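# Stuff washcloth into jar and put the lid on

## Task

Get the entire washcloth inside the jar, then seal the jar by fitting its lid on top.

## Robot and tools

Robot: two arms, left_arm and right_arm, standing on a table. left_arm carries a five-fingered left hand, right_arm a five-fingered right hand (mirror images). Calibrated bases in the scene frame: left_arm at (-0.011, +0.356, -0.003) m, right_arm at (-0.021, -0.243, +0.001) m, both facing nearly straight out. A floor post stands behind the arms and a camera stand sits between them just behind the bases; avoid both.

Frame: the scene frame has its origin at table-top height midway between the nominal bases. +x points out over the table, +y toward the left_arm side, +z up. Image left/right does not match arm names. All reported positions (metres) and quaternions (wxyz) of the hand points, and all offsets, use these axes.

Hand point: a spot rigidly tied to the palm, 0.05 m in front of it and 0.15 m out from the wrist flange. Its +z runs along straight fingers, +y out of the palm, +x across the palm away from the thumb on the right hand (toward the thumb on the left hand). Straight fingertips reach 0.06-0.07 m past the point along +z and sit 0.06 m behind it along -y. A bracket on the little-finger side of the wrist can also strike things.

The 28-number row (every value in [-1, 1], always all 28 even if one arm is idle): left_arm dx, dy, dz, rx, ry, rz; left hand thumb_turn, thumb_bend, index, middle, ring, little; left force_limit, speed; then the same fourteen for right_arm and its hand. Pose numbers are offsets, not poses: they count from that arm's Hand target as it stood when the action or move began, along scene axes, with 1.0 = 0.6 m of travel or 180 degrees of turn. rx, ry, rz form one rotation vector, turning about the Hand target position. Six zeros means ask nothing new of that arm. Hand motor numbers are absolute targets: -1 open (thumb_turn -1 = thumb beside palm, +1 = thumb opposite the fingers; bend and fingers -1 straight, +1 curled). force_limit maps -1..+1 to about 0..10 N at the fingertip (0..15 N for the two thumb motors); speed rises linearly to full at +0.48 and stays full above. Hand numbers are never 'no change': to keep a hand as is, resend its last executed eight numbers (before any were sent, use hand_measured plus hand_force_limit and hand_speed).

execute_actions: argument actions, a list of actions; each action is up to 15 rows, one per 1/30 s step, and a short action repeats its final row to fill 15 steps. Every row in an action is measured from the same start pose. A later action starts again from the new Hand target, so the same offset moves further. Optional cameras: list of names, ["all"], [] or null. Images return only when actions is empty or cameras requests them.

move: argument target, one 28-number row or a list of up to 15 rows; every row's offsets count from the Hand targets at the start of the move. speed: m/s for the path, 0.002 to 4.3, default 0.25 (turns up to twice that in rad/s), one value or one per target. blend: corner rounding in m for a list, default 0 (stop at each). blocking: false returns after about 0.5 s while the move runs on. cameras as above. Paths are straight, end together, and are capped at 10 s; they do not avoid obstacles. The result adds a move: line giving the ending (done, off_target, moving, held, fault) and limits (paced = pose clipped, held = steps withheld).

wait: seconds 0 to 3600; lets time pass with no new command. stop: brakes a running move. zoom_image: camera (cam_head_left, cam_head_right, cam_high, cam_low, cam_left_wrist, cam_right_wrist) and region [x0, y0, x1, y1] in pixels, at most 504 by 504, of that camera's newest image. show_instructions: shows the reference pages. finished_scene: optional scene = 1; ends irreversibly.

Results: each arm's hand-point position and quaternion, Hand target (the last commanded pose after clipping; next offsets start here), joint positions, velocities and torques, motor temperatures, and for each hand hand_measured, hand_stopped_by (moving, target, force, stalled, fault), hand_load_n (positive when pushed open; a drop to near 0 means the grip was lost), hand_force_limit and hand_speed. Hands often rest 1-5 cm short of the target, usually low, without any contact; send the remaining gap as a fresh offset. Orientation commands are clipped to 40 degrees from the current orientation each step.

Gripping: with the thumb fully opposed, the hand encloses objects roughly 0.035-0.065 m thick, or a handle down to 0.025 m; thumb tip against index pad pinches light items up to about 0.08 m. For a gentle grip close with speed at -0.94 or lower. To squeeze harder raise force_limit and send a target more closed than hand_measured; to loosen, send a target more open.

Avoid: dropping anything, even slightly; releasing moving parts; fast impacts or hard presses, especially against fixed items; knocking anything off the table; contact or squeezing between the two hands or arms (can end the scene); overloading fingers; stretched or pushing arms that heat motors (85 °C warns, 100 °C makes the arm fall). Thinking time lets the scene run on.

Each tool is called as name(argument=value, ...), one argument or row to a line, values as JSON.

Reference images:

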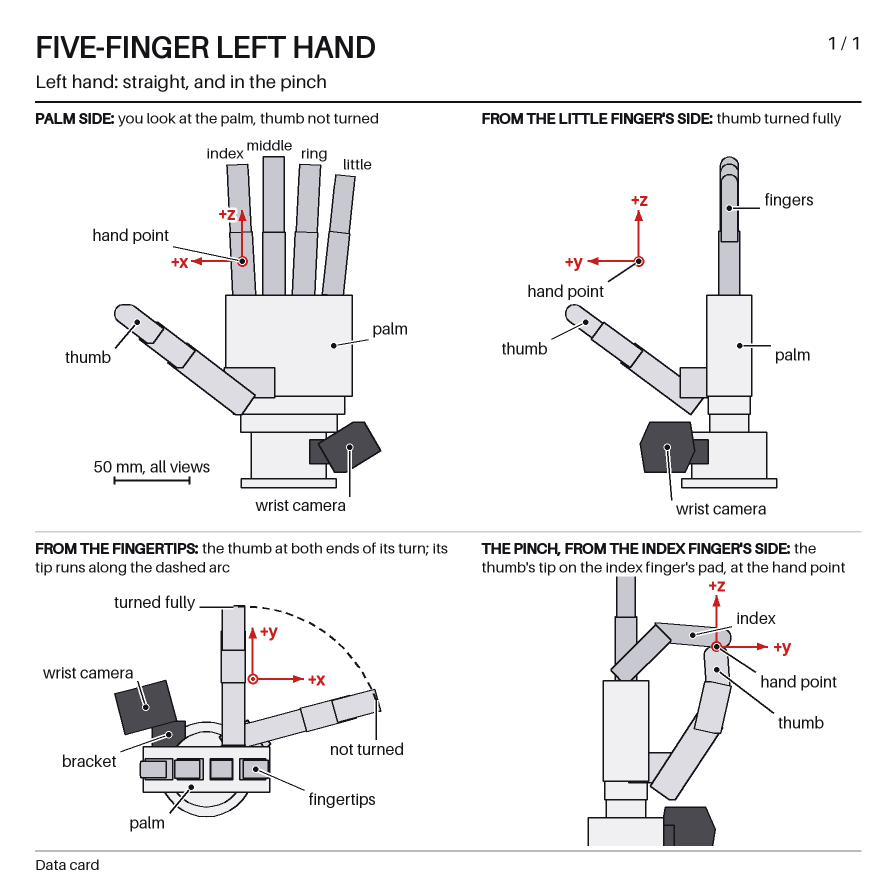

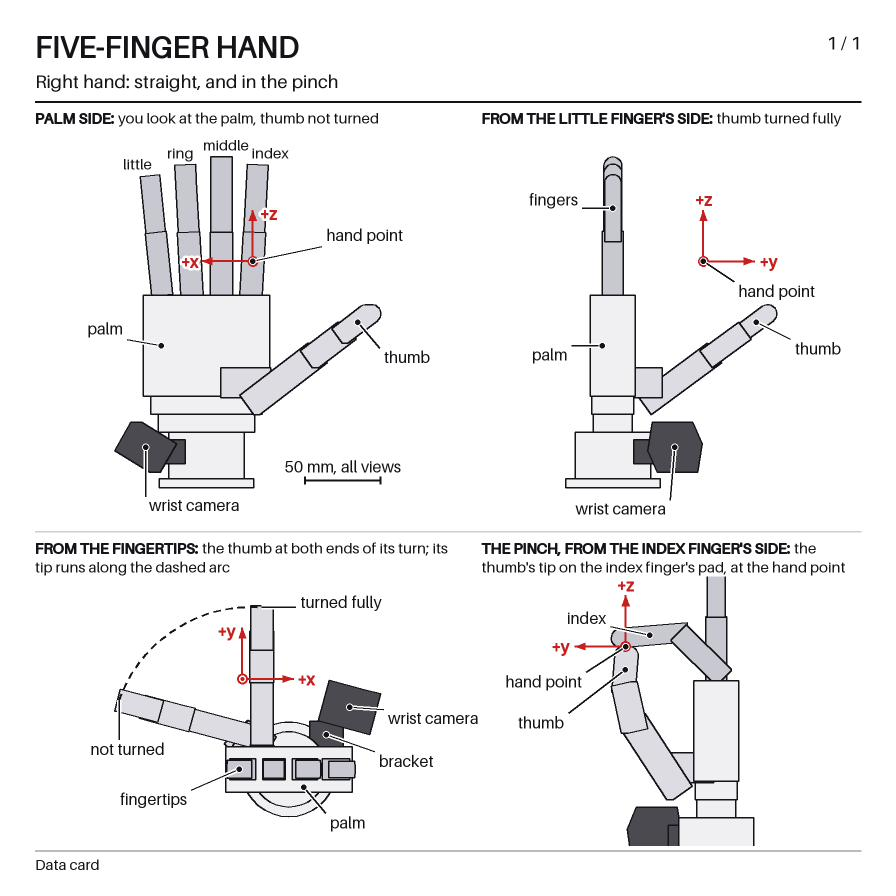

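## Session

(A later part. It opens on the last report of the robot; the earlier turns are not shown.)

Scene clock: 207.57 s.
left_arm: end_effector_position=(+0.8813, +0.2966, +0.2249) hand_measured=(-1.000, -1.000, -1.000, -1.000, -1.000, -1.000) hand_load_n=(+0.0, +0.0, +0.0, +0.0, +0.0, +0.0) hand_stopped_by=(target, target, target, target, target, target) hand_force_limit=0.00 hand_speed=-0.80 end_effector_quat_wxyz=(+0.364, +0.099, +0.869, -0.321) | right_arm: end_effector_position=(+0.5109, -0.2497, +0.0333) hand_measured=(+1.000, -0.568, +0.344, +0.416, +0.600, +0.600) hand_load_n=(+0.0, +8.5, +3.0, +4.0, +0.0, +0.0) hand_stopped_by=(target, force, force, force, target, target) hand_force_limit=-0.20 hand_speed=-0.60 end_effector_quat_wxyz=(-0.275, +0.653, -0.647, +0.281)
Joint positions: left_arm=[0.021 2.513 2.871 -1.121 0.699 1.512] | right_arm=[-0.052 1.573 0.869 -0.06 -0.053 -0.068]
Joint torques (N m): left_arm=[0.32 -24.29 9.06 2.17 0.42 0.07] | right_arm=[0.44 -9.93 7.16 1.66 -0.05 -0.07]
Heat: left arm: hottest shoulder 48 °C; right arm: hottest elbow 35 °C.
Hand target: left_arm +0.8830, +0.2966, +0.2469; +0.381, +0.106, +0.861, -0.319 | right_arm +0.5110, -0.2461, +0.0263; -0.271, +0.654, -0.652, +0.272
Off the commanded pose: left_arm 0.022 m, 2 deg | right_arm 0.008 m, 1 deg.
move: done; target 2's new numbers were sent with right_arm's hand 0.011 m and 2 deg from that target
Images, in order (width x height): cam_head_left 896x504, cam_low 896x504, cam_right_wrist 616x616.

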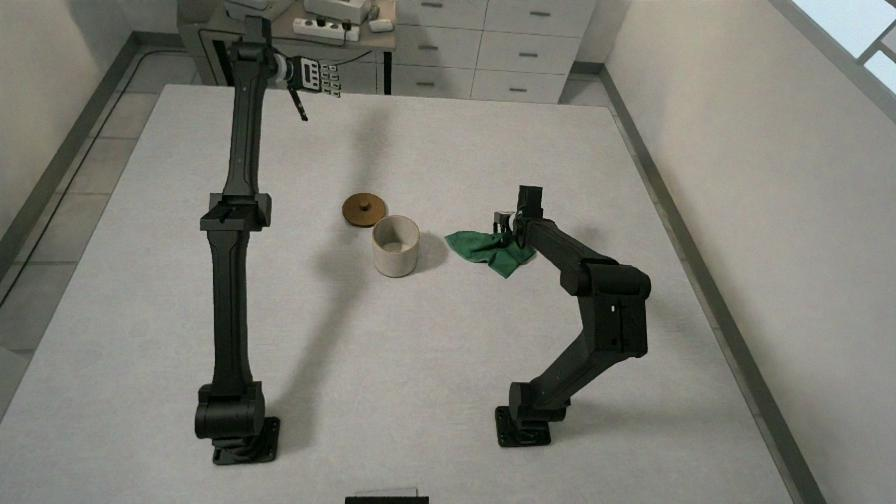

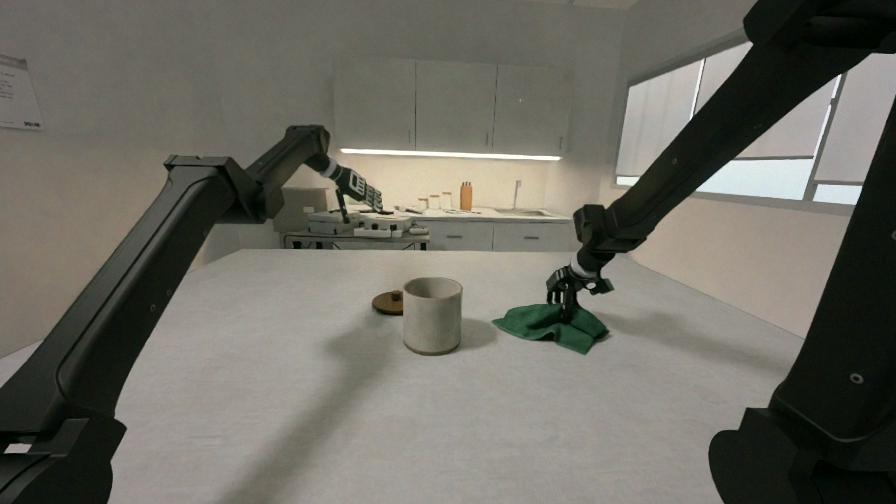

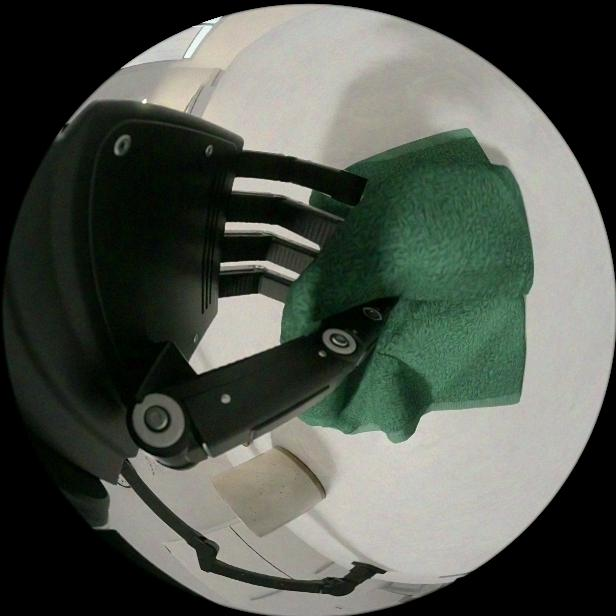

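move(
  target=[
    [0,0,0,0,0,0,-1,-1,-1,-1,-1,-1,0,-0.8, 0.0,0.0,0.05,0,0,0,1,0.1,0.6,0.6,0.6,0.6,-0.2,-0.6],
  ],
  cameras=["cam_low","cam_head_left","cam_right_wrist"],
  speed=0.1,
)

Scene clock: 214.13 s.
left_arm: end_effector_position=(+0.8813, +0.2966, +0.2249) hand_measured=(-1.000, -1.000, -1.000, -1.000, -1.000, -1.000) hand_load_n=(+0.0, +0.0, +0.0, +0.0, +0.0, +0.0) hand_stopped_by=(target, target, target, target, target, target) hand_force_limit=0.00 hand_speed=-0.80 end_effector_quat_wxyz=(+0.364, +0.099, +0.869, -0.321) | right_arm: end_effector_position=(+0.4929, -0.2482, +0.0324) hand_measured=(+1.000, -0.568, +0.344, +0.416, +0.600, +0.600) hand_load_n=(+0.0, +8.5, +3.0, +4.0, +0.0, +0.0) hand_stopped_by=(target, force, force, force, target, target) hand_force_limit=-0.20 hand_speed=-0.60 end_effector_quat_wxyz=(-0.256, +0.661, -0.656, +0.259)
Joint positions: left_arm=[0.021 2.513 2.871 -1.121 0.699 1.512] | right_arm=[-0.052 1.55 0.869 -0.147 -0.053 -0.068]
Joint torques (N m): left_arm=[0.5 -24.7 8.98 2.33 0.39 0.03] | right_arm=[0.38 -12.57 9.52 1.57 -0.08 -0.07]
Heat: left arm: hottest shoulder 48 °C; right arm: hottest elbow 36 °C.
Hand target: left_arm +0.8830, +0.2966, +0.2469; +0.381, +0.106, +0.861, -0.319 | right_arm +0.5110, -0.2461, +0.0564; -0.271, +0.654, -0.652, +0.272
Off the commanded pose: left_arm 0.022 m, 2 deg | right_arm 0.030 m, 3 deg.
move: off_target (right_arm)
Images, in order (width x height): cam_head_left 896x504, cam_low 896x504, cam_right_wrist 616x616.

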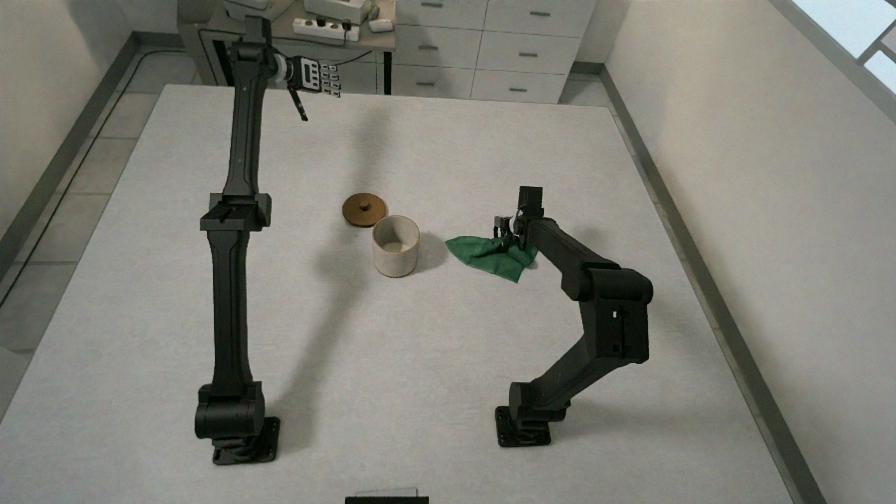

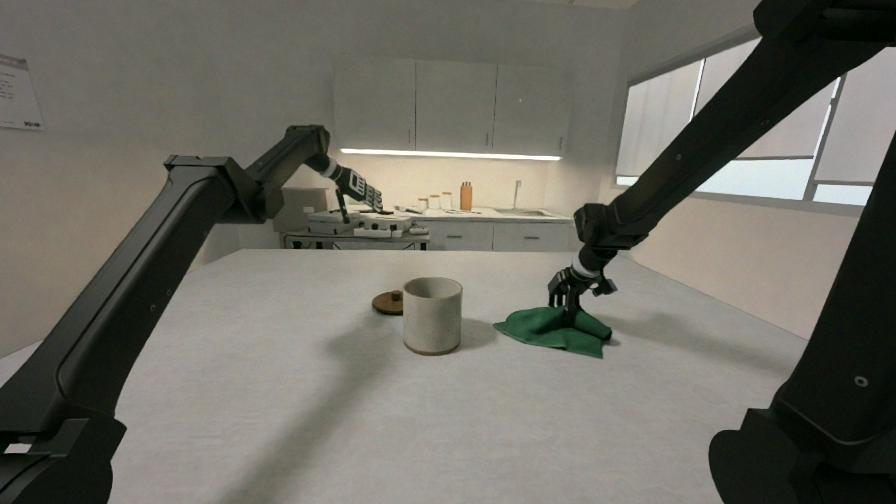

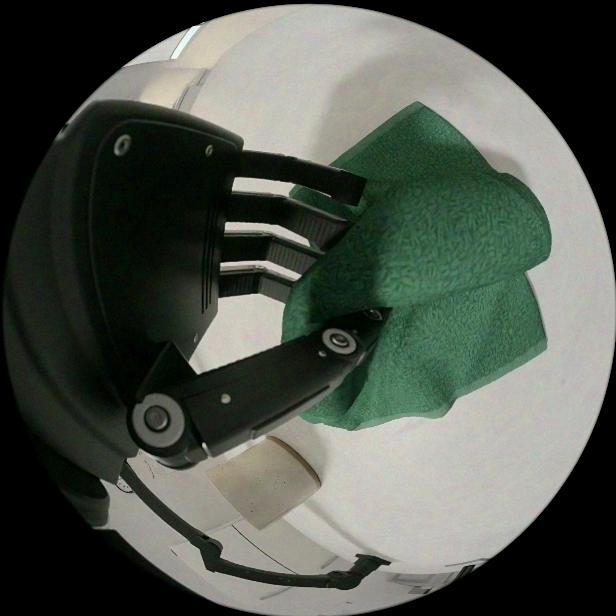

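move(
  target=[
    [0,0,0,0,0,0,-1,-1,-1,-1,-1,-1,0,-0.8, 0.0,0.0,0.04,0,0,0,1,0.1,0.6,0.6,0.6,0.6,-0.2,-0.6],
  ],
  cameras=["cam_low","cam_high","cam_right_wrist"],
  speed=0.1,
)

Scene clock: 221.10 s.
left_arm: end_effector_position=(+0.8813, +0.2966, +0.2249) hand_measured=(-1.000, -1.000, -1.000, -1.000, -1.000, -1.000) hand_load_n=(+0.0, +0.0, +0.0, +0.0, +0.0, +0.0) hand_stopped_by=(target, target, target, target, target, target) hand_force_limit=0.00 hand_speed=-0.80 end_effector_quat_wxyz=(+0.364, +0.099, +0.869, -0.321) | right_arm: end_effector_position=(+0.4907, -0.2480, +0.0541) hand_measured=(+1.000, -0.568, +0.344, +0.416, +0.600, +0.600) hand_load_n=(+0.0, +8.0, +2.5, +4.5, +0.0, +0.0) hand_stopped_by=(target, force, force, force, target, target) hand_force_limit=-0.20 hand_speed=-0.60 end_effector_quat_wxyz=(-0.254, +0.662, -0.657, +0.257)
Joint positions: left_arm=[0.021 2.513 2.871 -1.121 0.699 1.512] | right_arm=[-0.052 1.508 0.893 -0.219 -0.053 -0.068]
Joint torques (N m): left_arm=[0.09 -25.29 9.11 2.4 0.37 0] | right_arm=[0.38 -12.22 10.26 1.55 -0.08 -0.07]
Motor temperatures (°C): left_arm=[30 49 44 31 31 26] | right_arm=[28 33 37 29 27 27]
Heat: left arm: hottest shoulder 49 °C; right arm: hottest elbow 37 °C.
Hand target: left_arm +0.8830, +0.2966, +0.2469; +0.381, +0.106, +0.861, -0.319 | right_arm +0.5111, -0.2461, +0.0805; -0.271, +0.654, -0.652, +0.272
Off the commanded pose: left_arm 0.022 m, 2 deg | right_arm 0.033 m, 3 deg.
move: off_target (right_arm)
Images, in order (width x height): cam_high 896x504, cam_low 896x504, cam_right_wrist 616x616.

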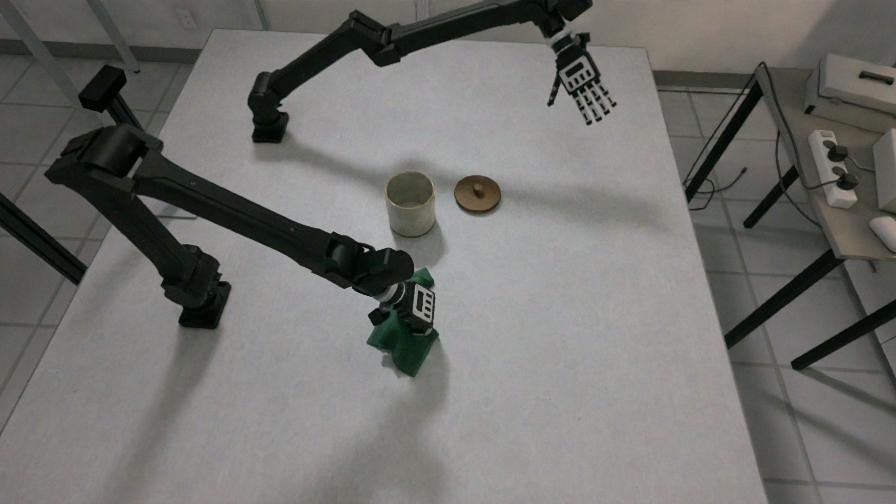

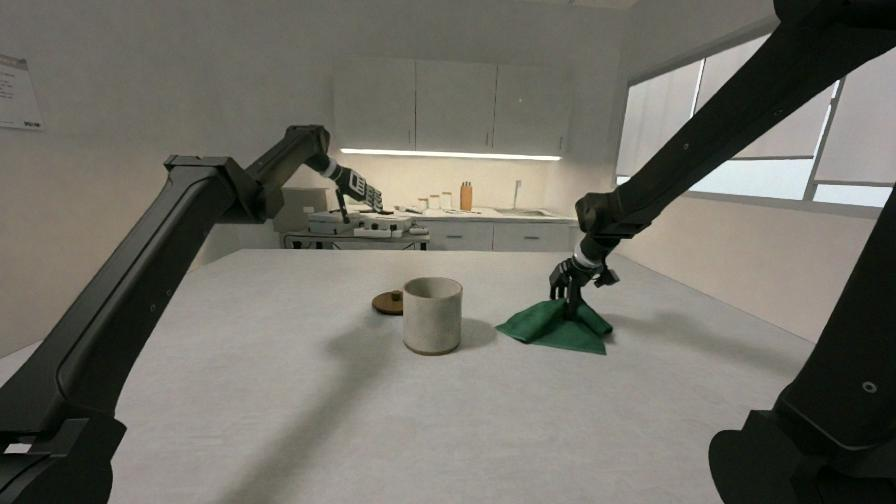

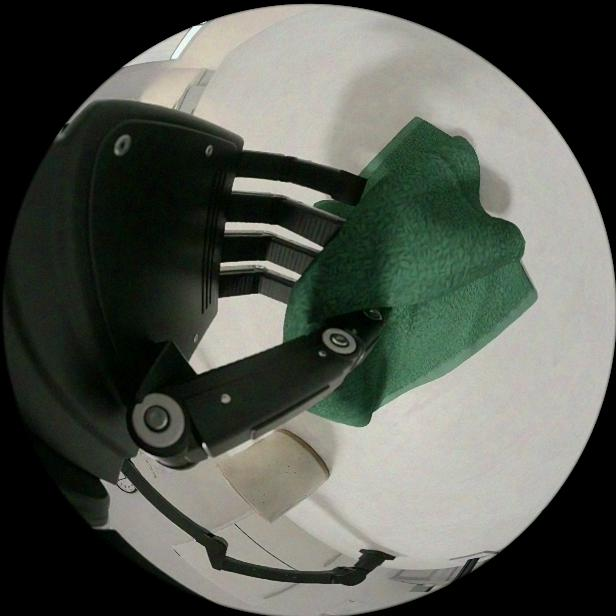

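move(
  target=[
    [0,0,0,0,0,0,-1,-1,-1,-1,-1,-1,0,-0.8, 0.0,0.0,0.4,0,0,0,1,0.1,0.6,0.6,0.6,0.6,-0.2,-0.6],
  ],
  cameras=["cam_low","cam_high","cam_head_left","cam_right_wrist"],
  speed=0.15,
)

Scene clock: 228.83 s.
left_arm: end_effector_position=(+0.8813, +0.2966, +0.2249) hand_measured=(-1.000, -1.000, -1.000, -1.000, -1.000, -1.000) hand_load_n=(+0.0, +0.0, +0.0, +0.0, +0.0, +0.0) hand_stopped_by=(target, target, target, target, target, target) hand_force_limit=0.00 hand_speed=-0.80 end_effector_quat_wxyz=(+0.364, +0.099, +0.869, -0.321) | right_arm: end_effector_position=(+0.5005, -0.2488, +0.2893) hand_measured=(+1.000, -0.568, +0.344, +0.416, +0.600, +0.600) hand_load_n=(+0.0, +6.0, +1.0, +3.5, +0.0, +0.0) hand_stopped_by=(target, force, force, force, target, target) hand_force_limit=-0.20 hand_speed=-0.60 end_effector_quat_wxyz=(-0.253, +0.662, -0.657, +0.256)
Joint positions: left_arm=[0.021 2.513 2.871 -1.121 0.699 1.512] | right_arm=[-0.052 1.353 1.387 -0.87 -0.053 -0.068]
Joint torques (N m): left_arm=[0.38 -24.76 9.24 2.1 0.43 -0.01] | right_arm=[0.44 -10.81 12.4 1.62 -0.09 -0.06]
Heat: left arm: hottest shoulder 49 °C; right arm: hottest elbow 38 °C.
Hand target: left_arm +0.8830, +0.2966, +0.2469; +0.381, +0.106, +0.861, -0.319 | right_arm +0.5111, -0.2461, +0.3204; -0.271, +0.654, -0.652, +0.272
Off the commanded pose: left_arm 0.022 m, 2 deg | right_arm 0.033 m, 3 deg.
move: off_target (right_arm)
Images, in order (width x height): cam_head_left 896x504, cam_high 896x504, cam_low 896x504, cam_right_wrist 616x616.

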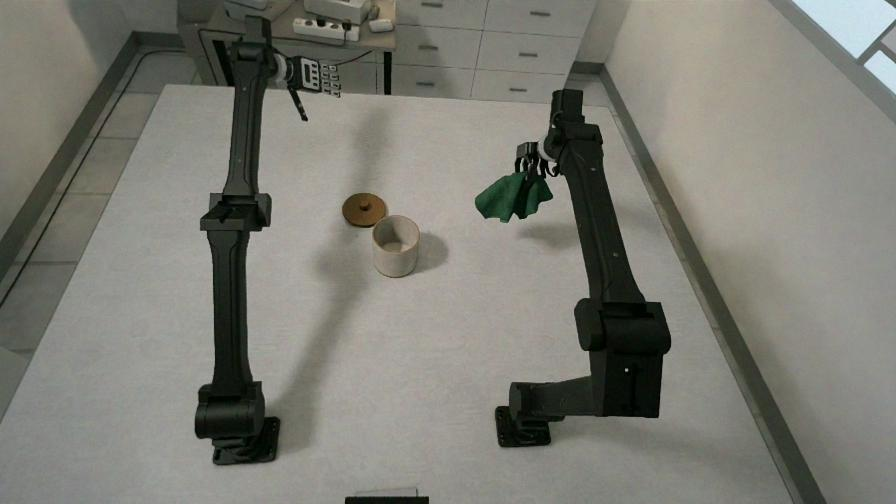

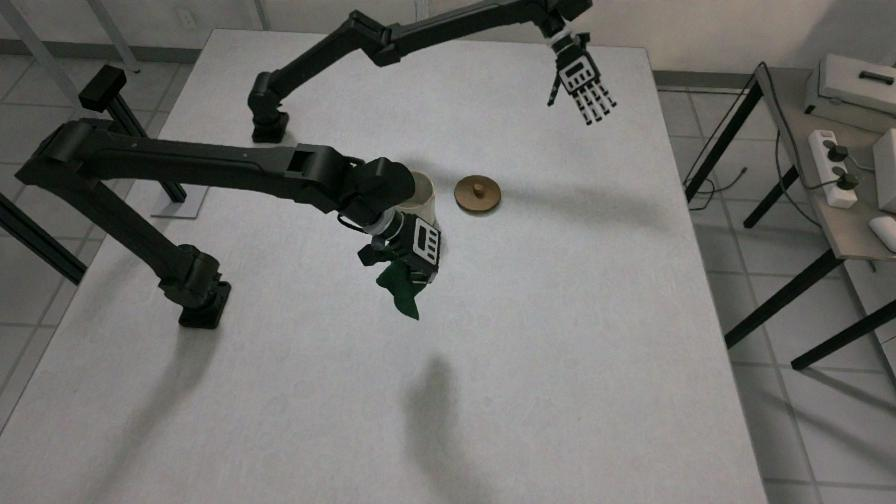

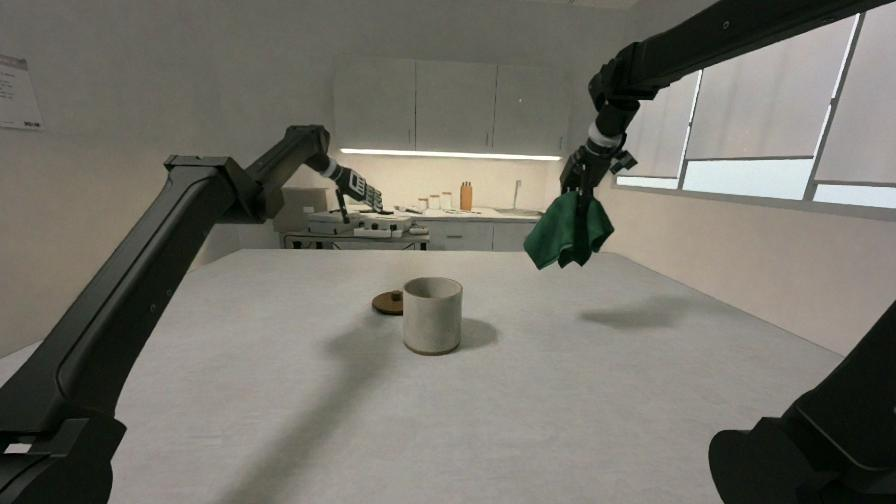

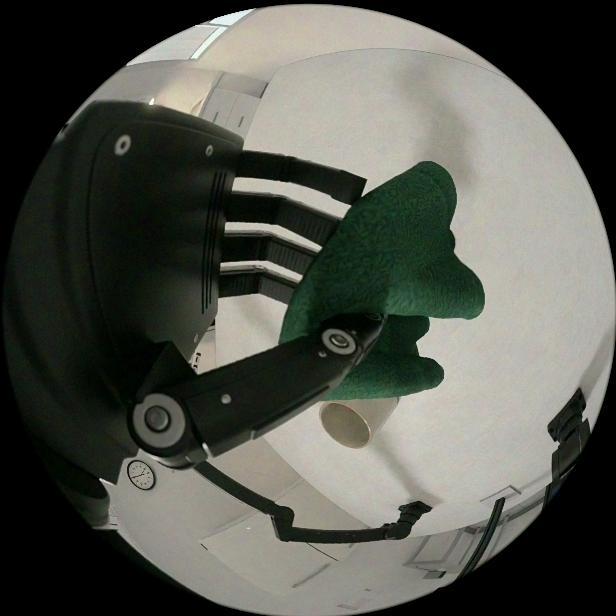

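zoom_image(
  camera="cam_low",
  region=[400, 120, 660, 360],
)

zoom_image(
  camera="cam_head_left",
  region=[340, 130, 580, 290],
)

Scaled by 1.938 from the camera's image (finer frame: 1280x720).

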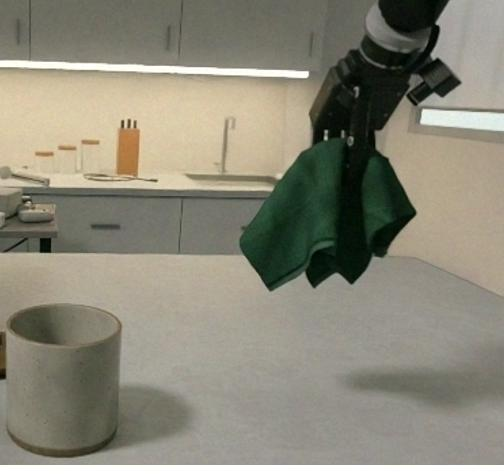

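Scaled by 2.100 from the camera's image (finer frame: 1280x720).

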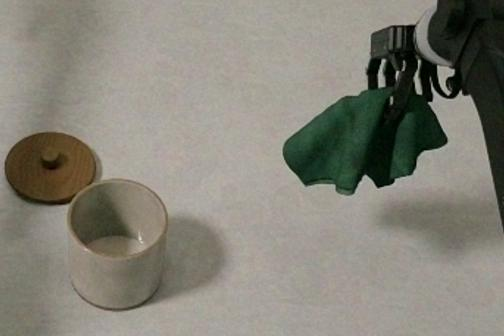

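move(
  target=[
    [0,0,0,0,0,0,-1,-1,-1,-1,-1,-1,0,-0.8, 0.0,0.05,0.066,0,0,0,1,0.1,0.6,0.6,0.6,0.6,-0.2,-0.6],
    [0,0,0,0,0,0,-1,-1,-1,-1,-1,-1,0,-0.8, -0.102,0.510,0.066,-0.0291,0.1085,0.165,1,0.1,0.6,0.6,0.6,0.6,-0.2,-0.6],
  ],
  cameras=["all"],
  speed=0.15,
  blend=0.03,
)

Scene clock: 297.63 s.
left_arm: end_effector_position=(+0.8813, +0.2966, +0.2249) hand_measured=(-1.000, -1.000, -1.000, -1.000, -1.000, -1.000) hand_load_n=(+0.0, +0.0, +0.0, +0.0, +0.0, +0.0) hand_stopped_by=(target, target, target, target, target, target) hand_force_limit=0.00 hand_speed=-0.80 end_effector_quat_wxyz=(+0.364, +0.099, +0.869, -0.321) | right_arm: end_effector_position=(+0.4429, +0.0535, +0.3463) hand_measured=(+1.000, -0.568, +0.344, +0.416, +0.600, +0.600) hand_load_n=(+0.0, +5.5, +1.0, +3.5, +0.0, +0.0) hand_stopped_by=(target, force, force, force, target, target) hand_force_limit=-0.20 hand_speed=-0.60 end_effector_quat_wxyz=(-0.176, +0.851, -0.484, +0.104)
Joint positions: left_arm=[0.021 2.513 2.871 -1.121 0.699 1.512] | right_arm=[0.544 1.692 2.004 -1.471 -0.002 -0.021]
Joint torques (N m): left_arm=[-0.15 -24.88 9.28 2.02 0.44 0] | right_arm=[0.15 -13.22 11.37 1.05 -0.07 -0.06]
Motor temperatures (°C): left_arm=[30 50 44 31 31 26] | right_arm=[28 33 43 29 27 27]
Heat: left arm: hottest shoulder 50 °C; right arm: hottest elbow 43 °C.
Hand target: left_arm +0.8830, +0.2966, +0.2469; +0.381, +0.106, +0.861, -0.319 | right_arm +0.4500, +0.0599, +0.3600; -0.188, +0.846, -0.487, +0.109
Off the commanded pose: left_arm 0.022 m, 2 deg | right_arm 0.017 m, 2 deg.
move: off_target (right_arm); blend cut to 0.0248 m at target 1

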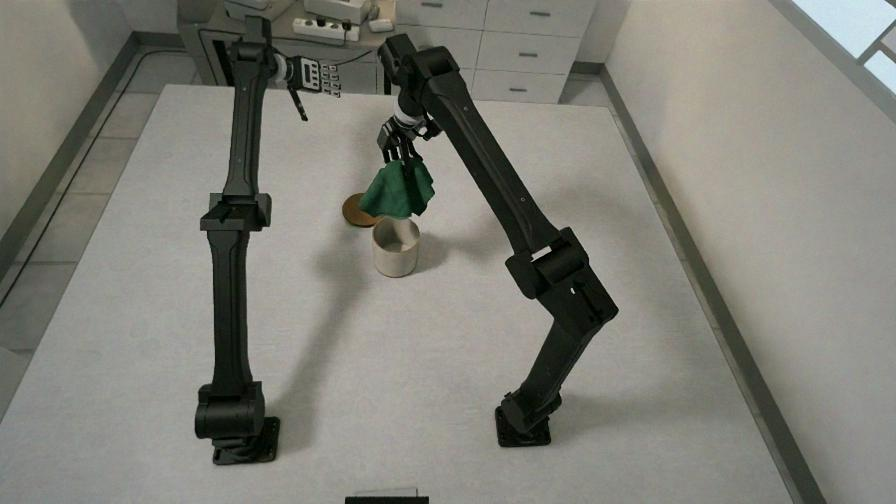

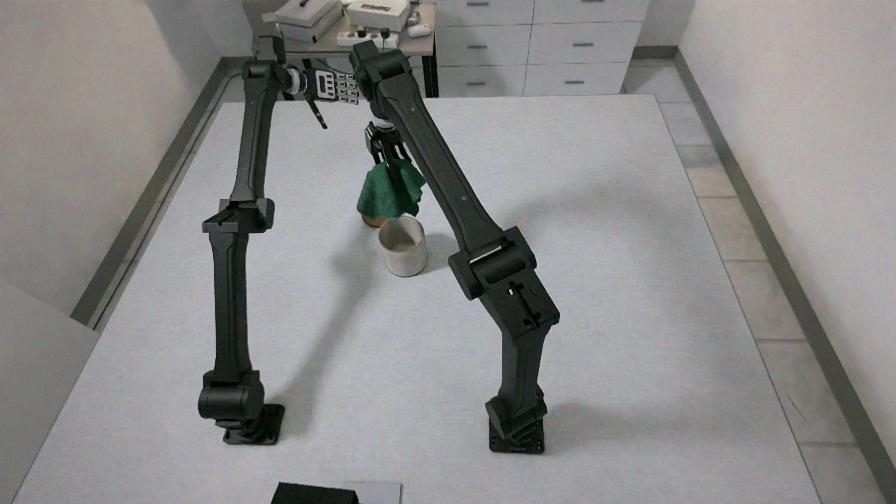

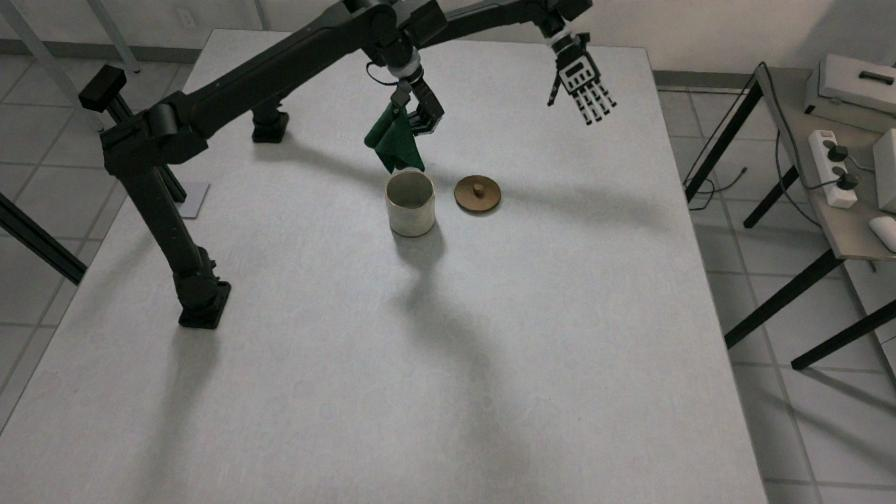

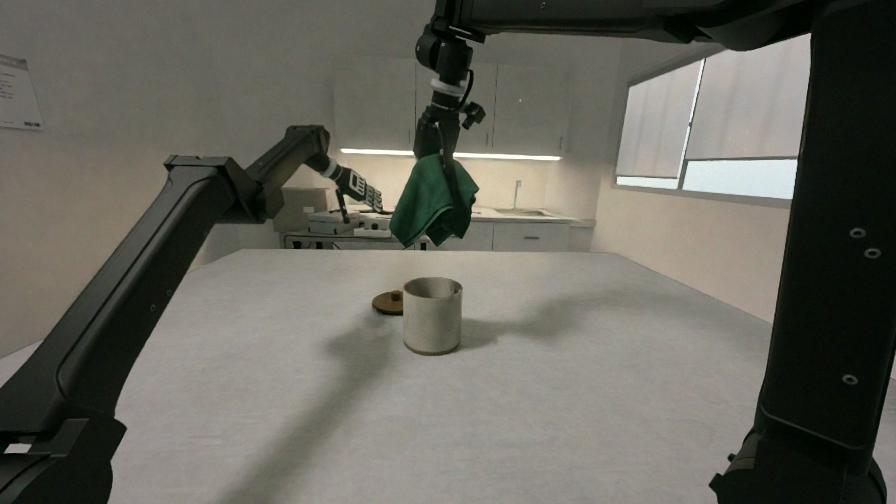

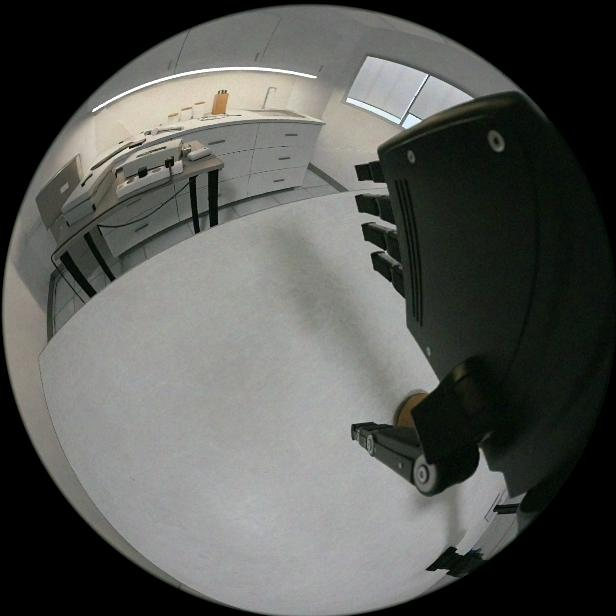

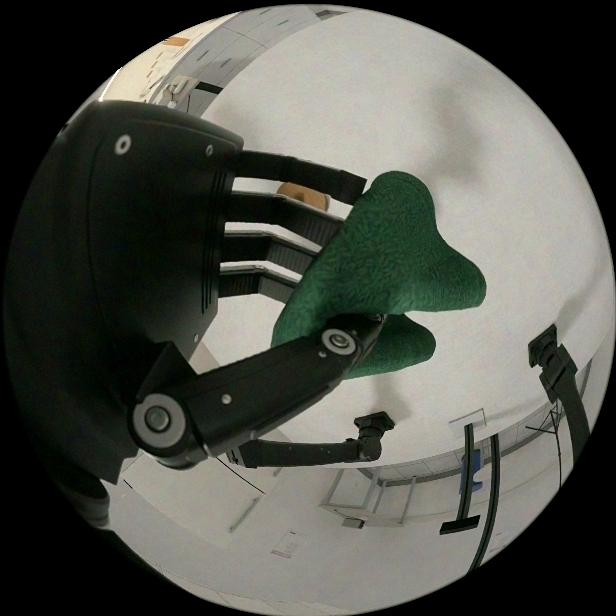

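zoom_image(
  camera="cam_low",
  region=[350, 120, 550, 370],
)

zoom_image(
  camera="cam_head_left",
  region=[330, 80, 510, 290],
)

zoom_image(
  camera="cam_head_right",
  region=[310, 80, 490, 290],
)

zoom_image(
  camera="cam_high",
  region=[340, 40, 520, 250],
)

Scaled by 2.016 from the camera's image (finer frame: 1280x720).

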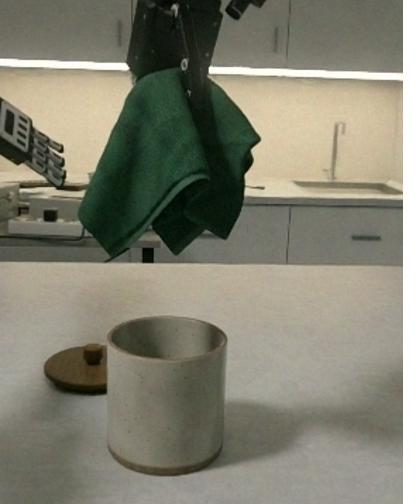

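Scaled by 2.400 from the camera's image (finer frame: 1280x720).

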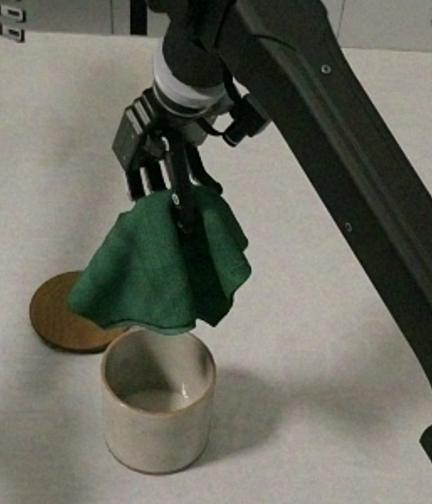

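Scaled by 2.400 from the camera's image (finer frame: 1280x720).

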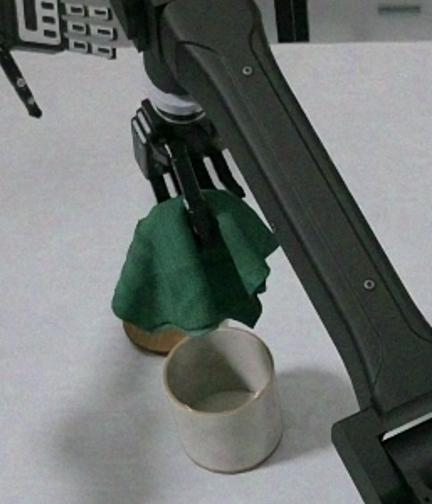

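Scaled by 2.400 from the camera's image (finer frame: 1280x720).

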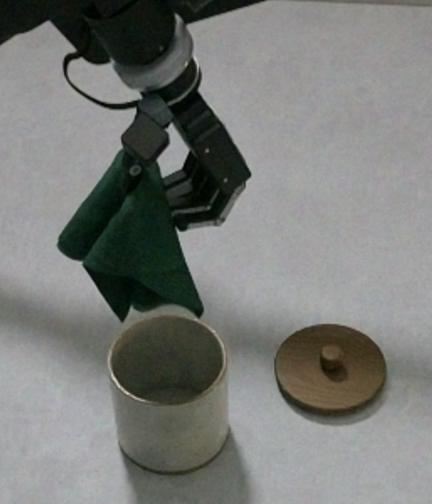

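move(
  target=[0,0,0,0,0,0,-1,-1,-1,-1,-1,-1,0,-0.8, 0.012,0.028,-0.14,-0.042,0.072,0,1,0.1,0.6,0.6,0.6,0.6,-0.2,-0.6],
  cameras=["cam_low","cam_high","cam_head_left","cam_head_right"],
  speed=0.1,
)

Scene clock: 318.03 s.
left_arm: end_effector_position=(+0.8813, +0.2966, +0.2249) hand_measured=(-1.000, -1.000, -1.000, -1.000, -1.000, -1.000) hand_load_n=(+0.5, +0.0, +0.0, +0.0, +0.0, +0.0) hand_stopped_by=(target, target, target, target, target, target) hand_force_limit=0.00 hand_speed=-0.80 end_effector_quat_wxyz=(+0.364, +0.099, +0.869, -0.321) | right_arm: end_effector_position=(+0.4518, +0.0665, +0.2641) hand_measured=(+1.000, -0.568, +0.344, +0.416, +0.600, +0.600) hand_load_n=(+0.0, +5.5, +1.0, +3.5, +0.0, +0.0) hand_stopped_by=(target, force, force, force, target, target) hand_force_limit=-0.20 hand_speed=-0.60 end_effector_quat_wxyz=(-0.064, +0.866, -0.495, +0.038)
Joint positions: left_arm=[0.021 2.513 2.871 -1.121 0.699 1.512] | right_arm=[0.556 1.902 2.089 -1.608 0.002 -0.005]
Joint torques (N m): left_arm=[-0.09 -24.64 9.14 2.3 0.41 0.02] | right_arm=[0.85 -16.21 11.11 0.51 0.02 -0.04]
Heat: left arm: hottest shoulder 51 °C; right arm: hottest elbow 44 °C.
Hand target: left_arm +0.8830, +0.2966, +0.2469; +0.381, +0.106, +0.861, -0.319 | right_arm +0.4572, +0.0767, +0.2760; -0.076, +0.863, -0.497, +0.045
Off the commanded pose: left_arm 0.022 m, 2 deg | right_arm 0.017 m, 2 deg.
move: off_target (right_arm)
Images, in order (width x height): cam_head_left 896x504, cam_head_right 896x504, cam_high 896x504, cam_low 896x504.

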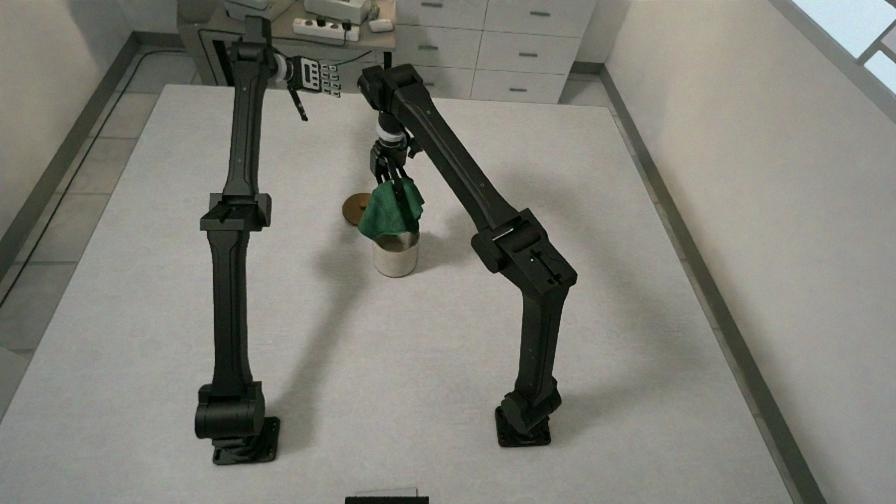

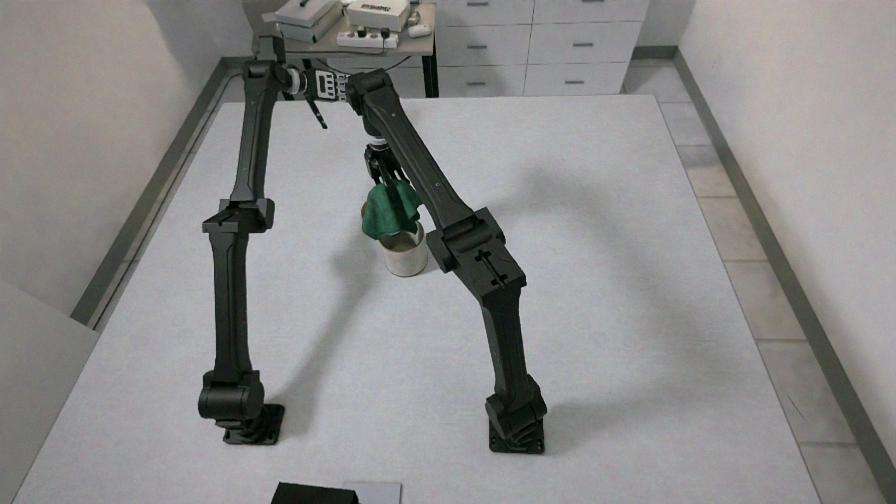

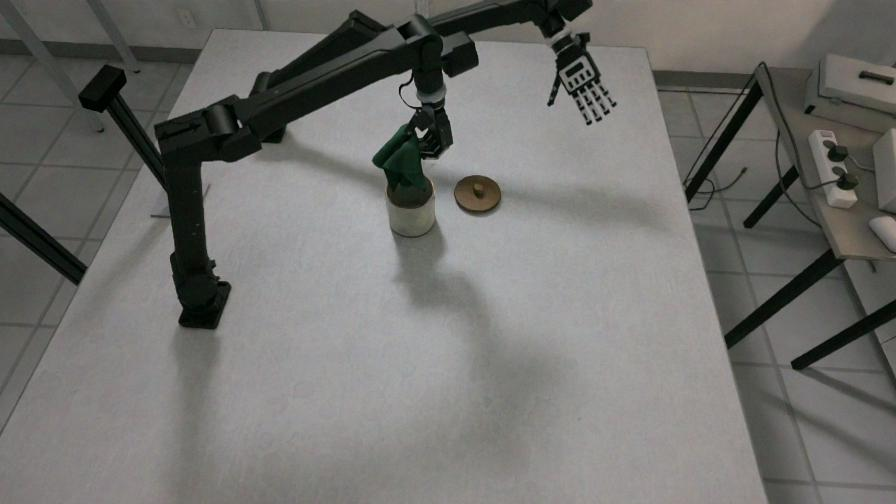

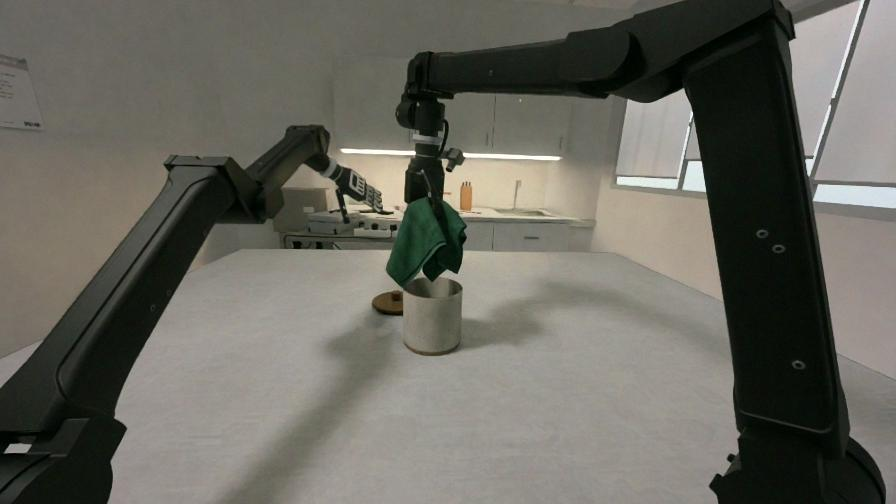

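zoom_image(
  camera="cam_low",
  region=[370, 170, 500, 370],
)

zoom_image(
  camera="cam_head_left",
  region=[330, 140, 460, 290],
)

zoom_image(
  camera="cam_high",
  region=[340, 90, 490, 250],
)

Scaled by 2.520 from the camera's image (finer frame: 1280x720).

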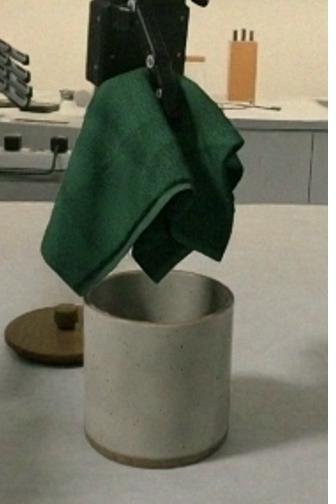

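Scaled by 3.360 from the camera's image (finer frame: 1280x720).

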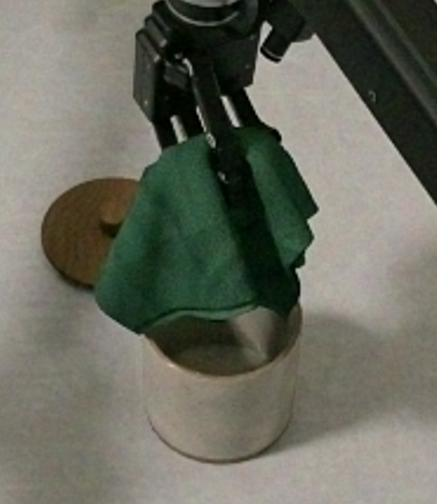

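Scaled by 3.150 from the camera's image (finer frame: 1280x720).

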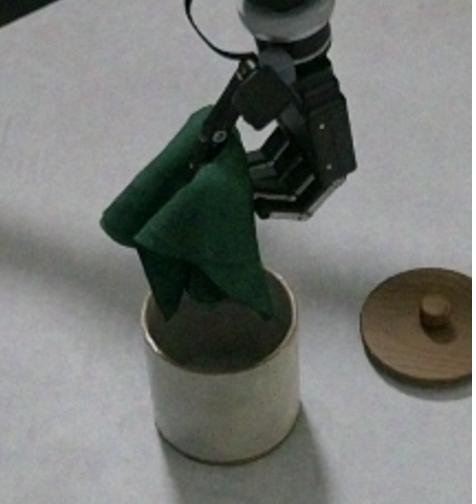

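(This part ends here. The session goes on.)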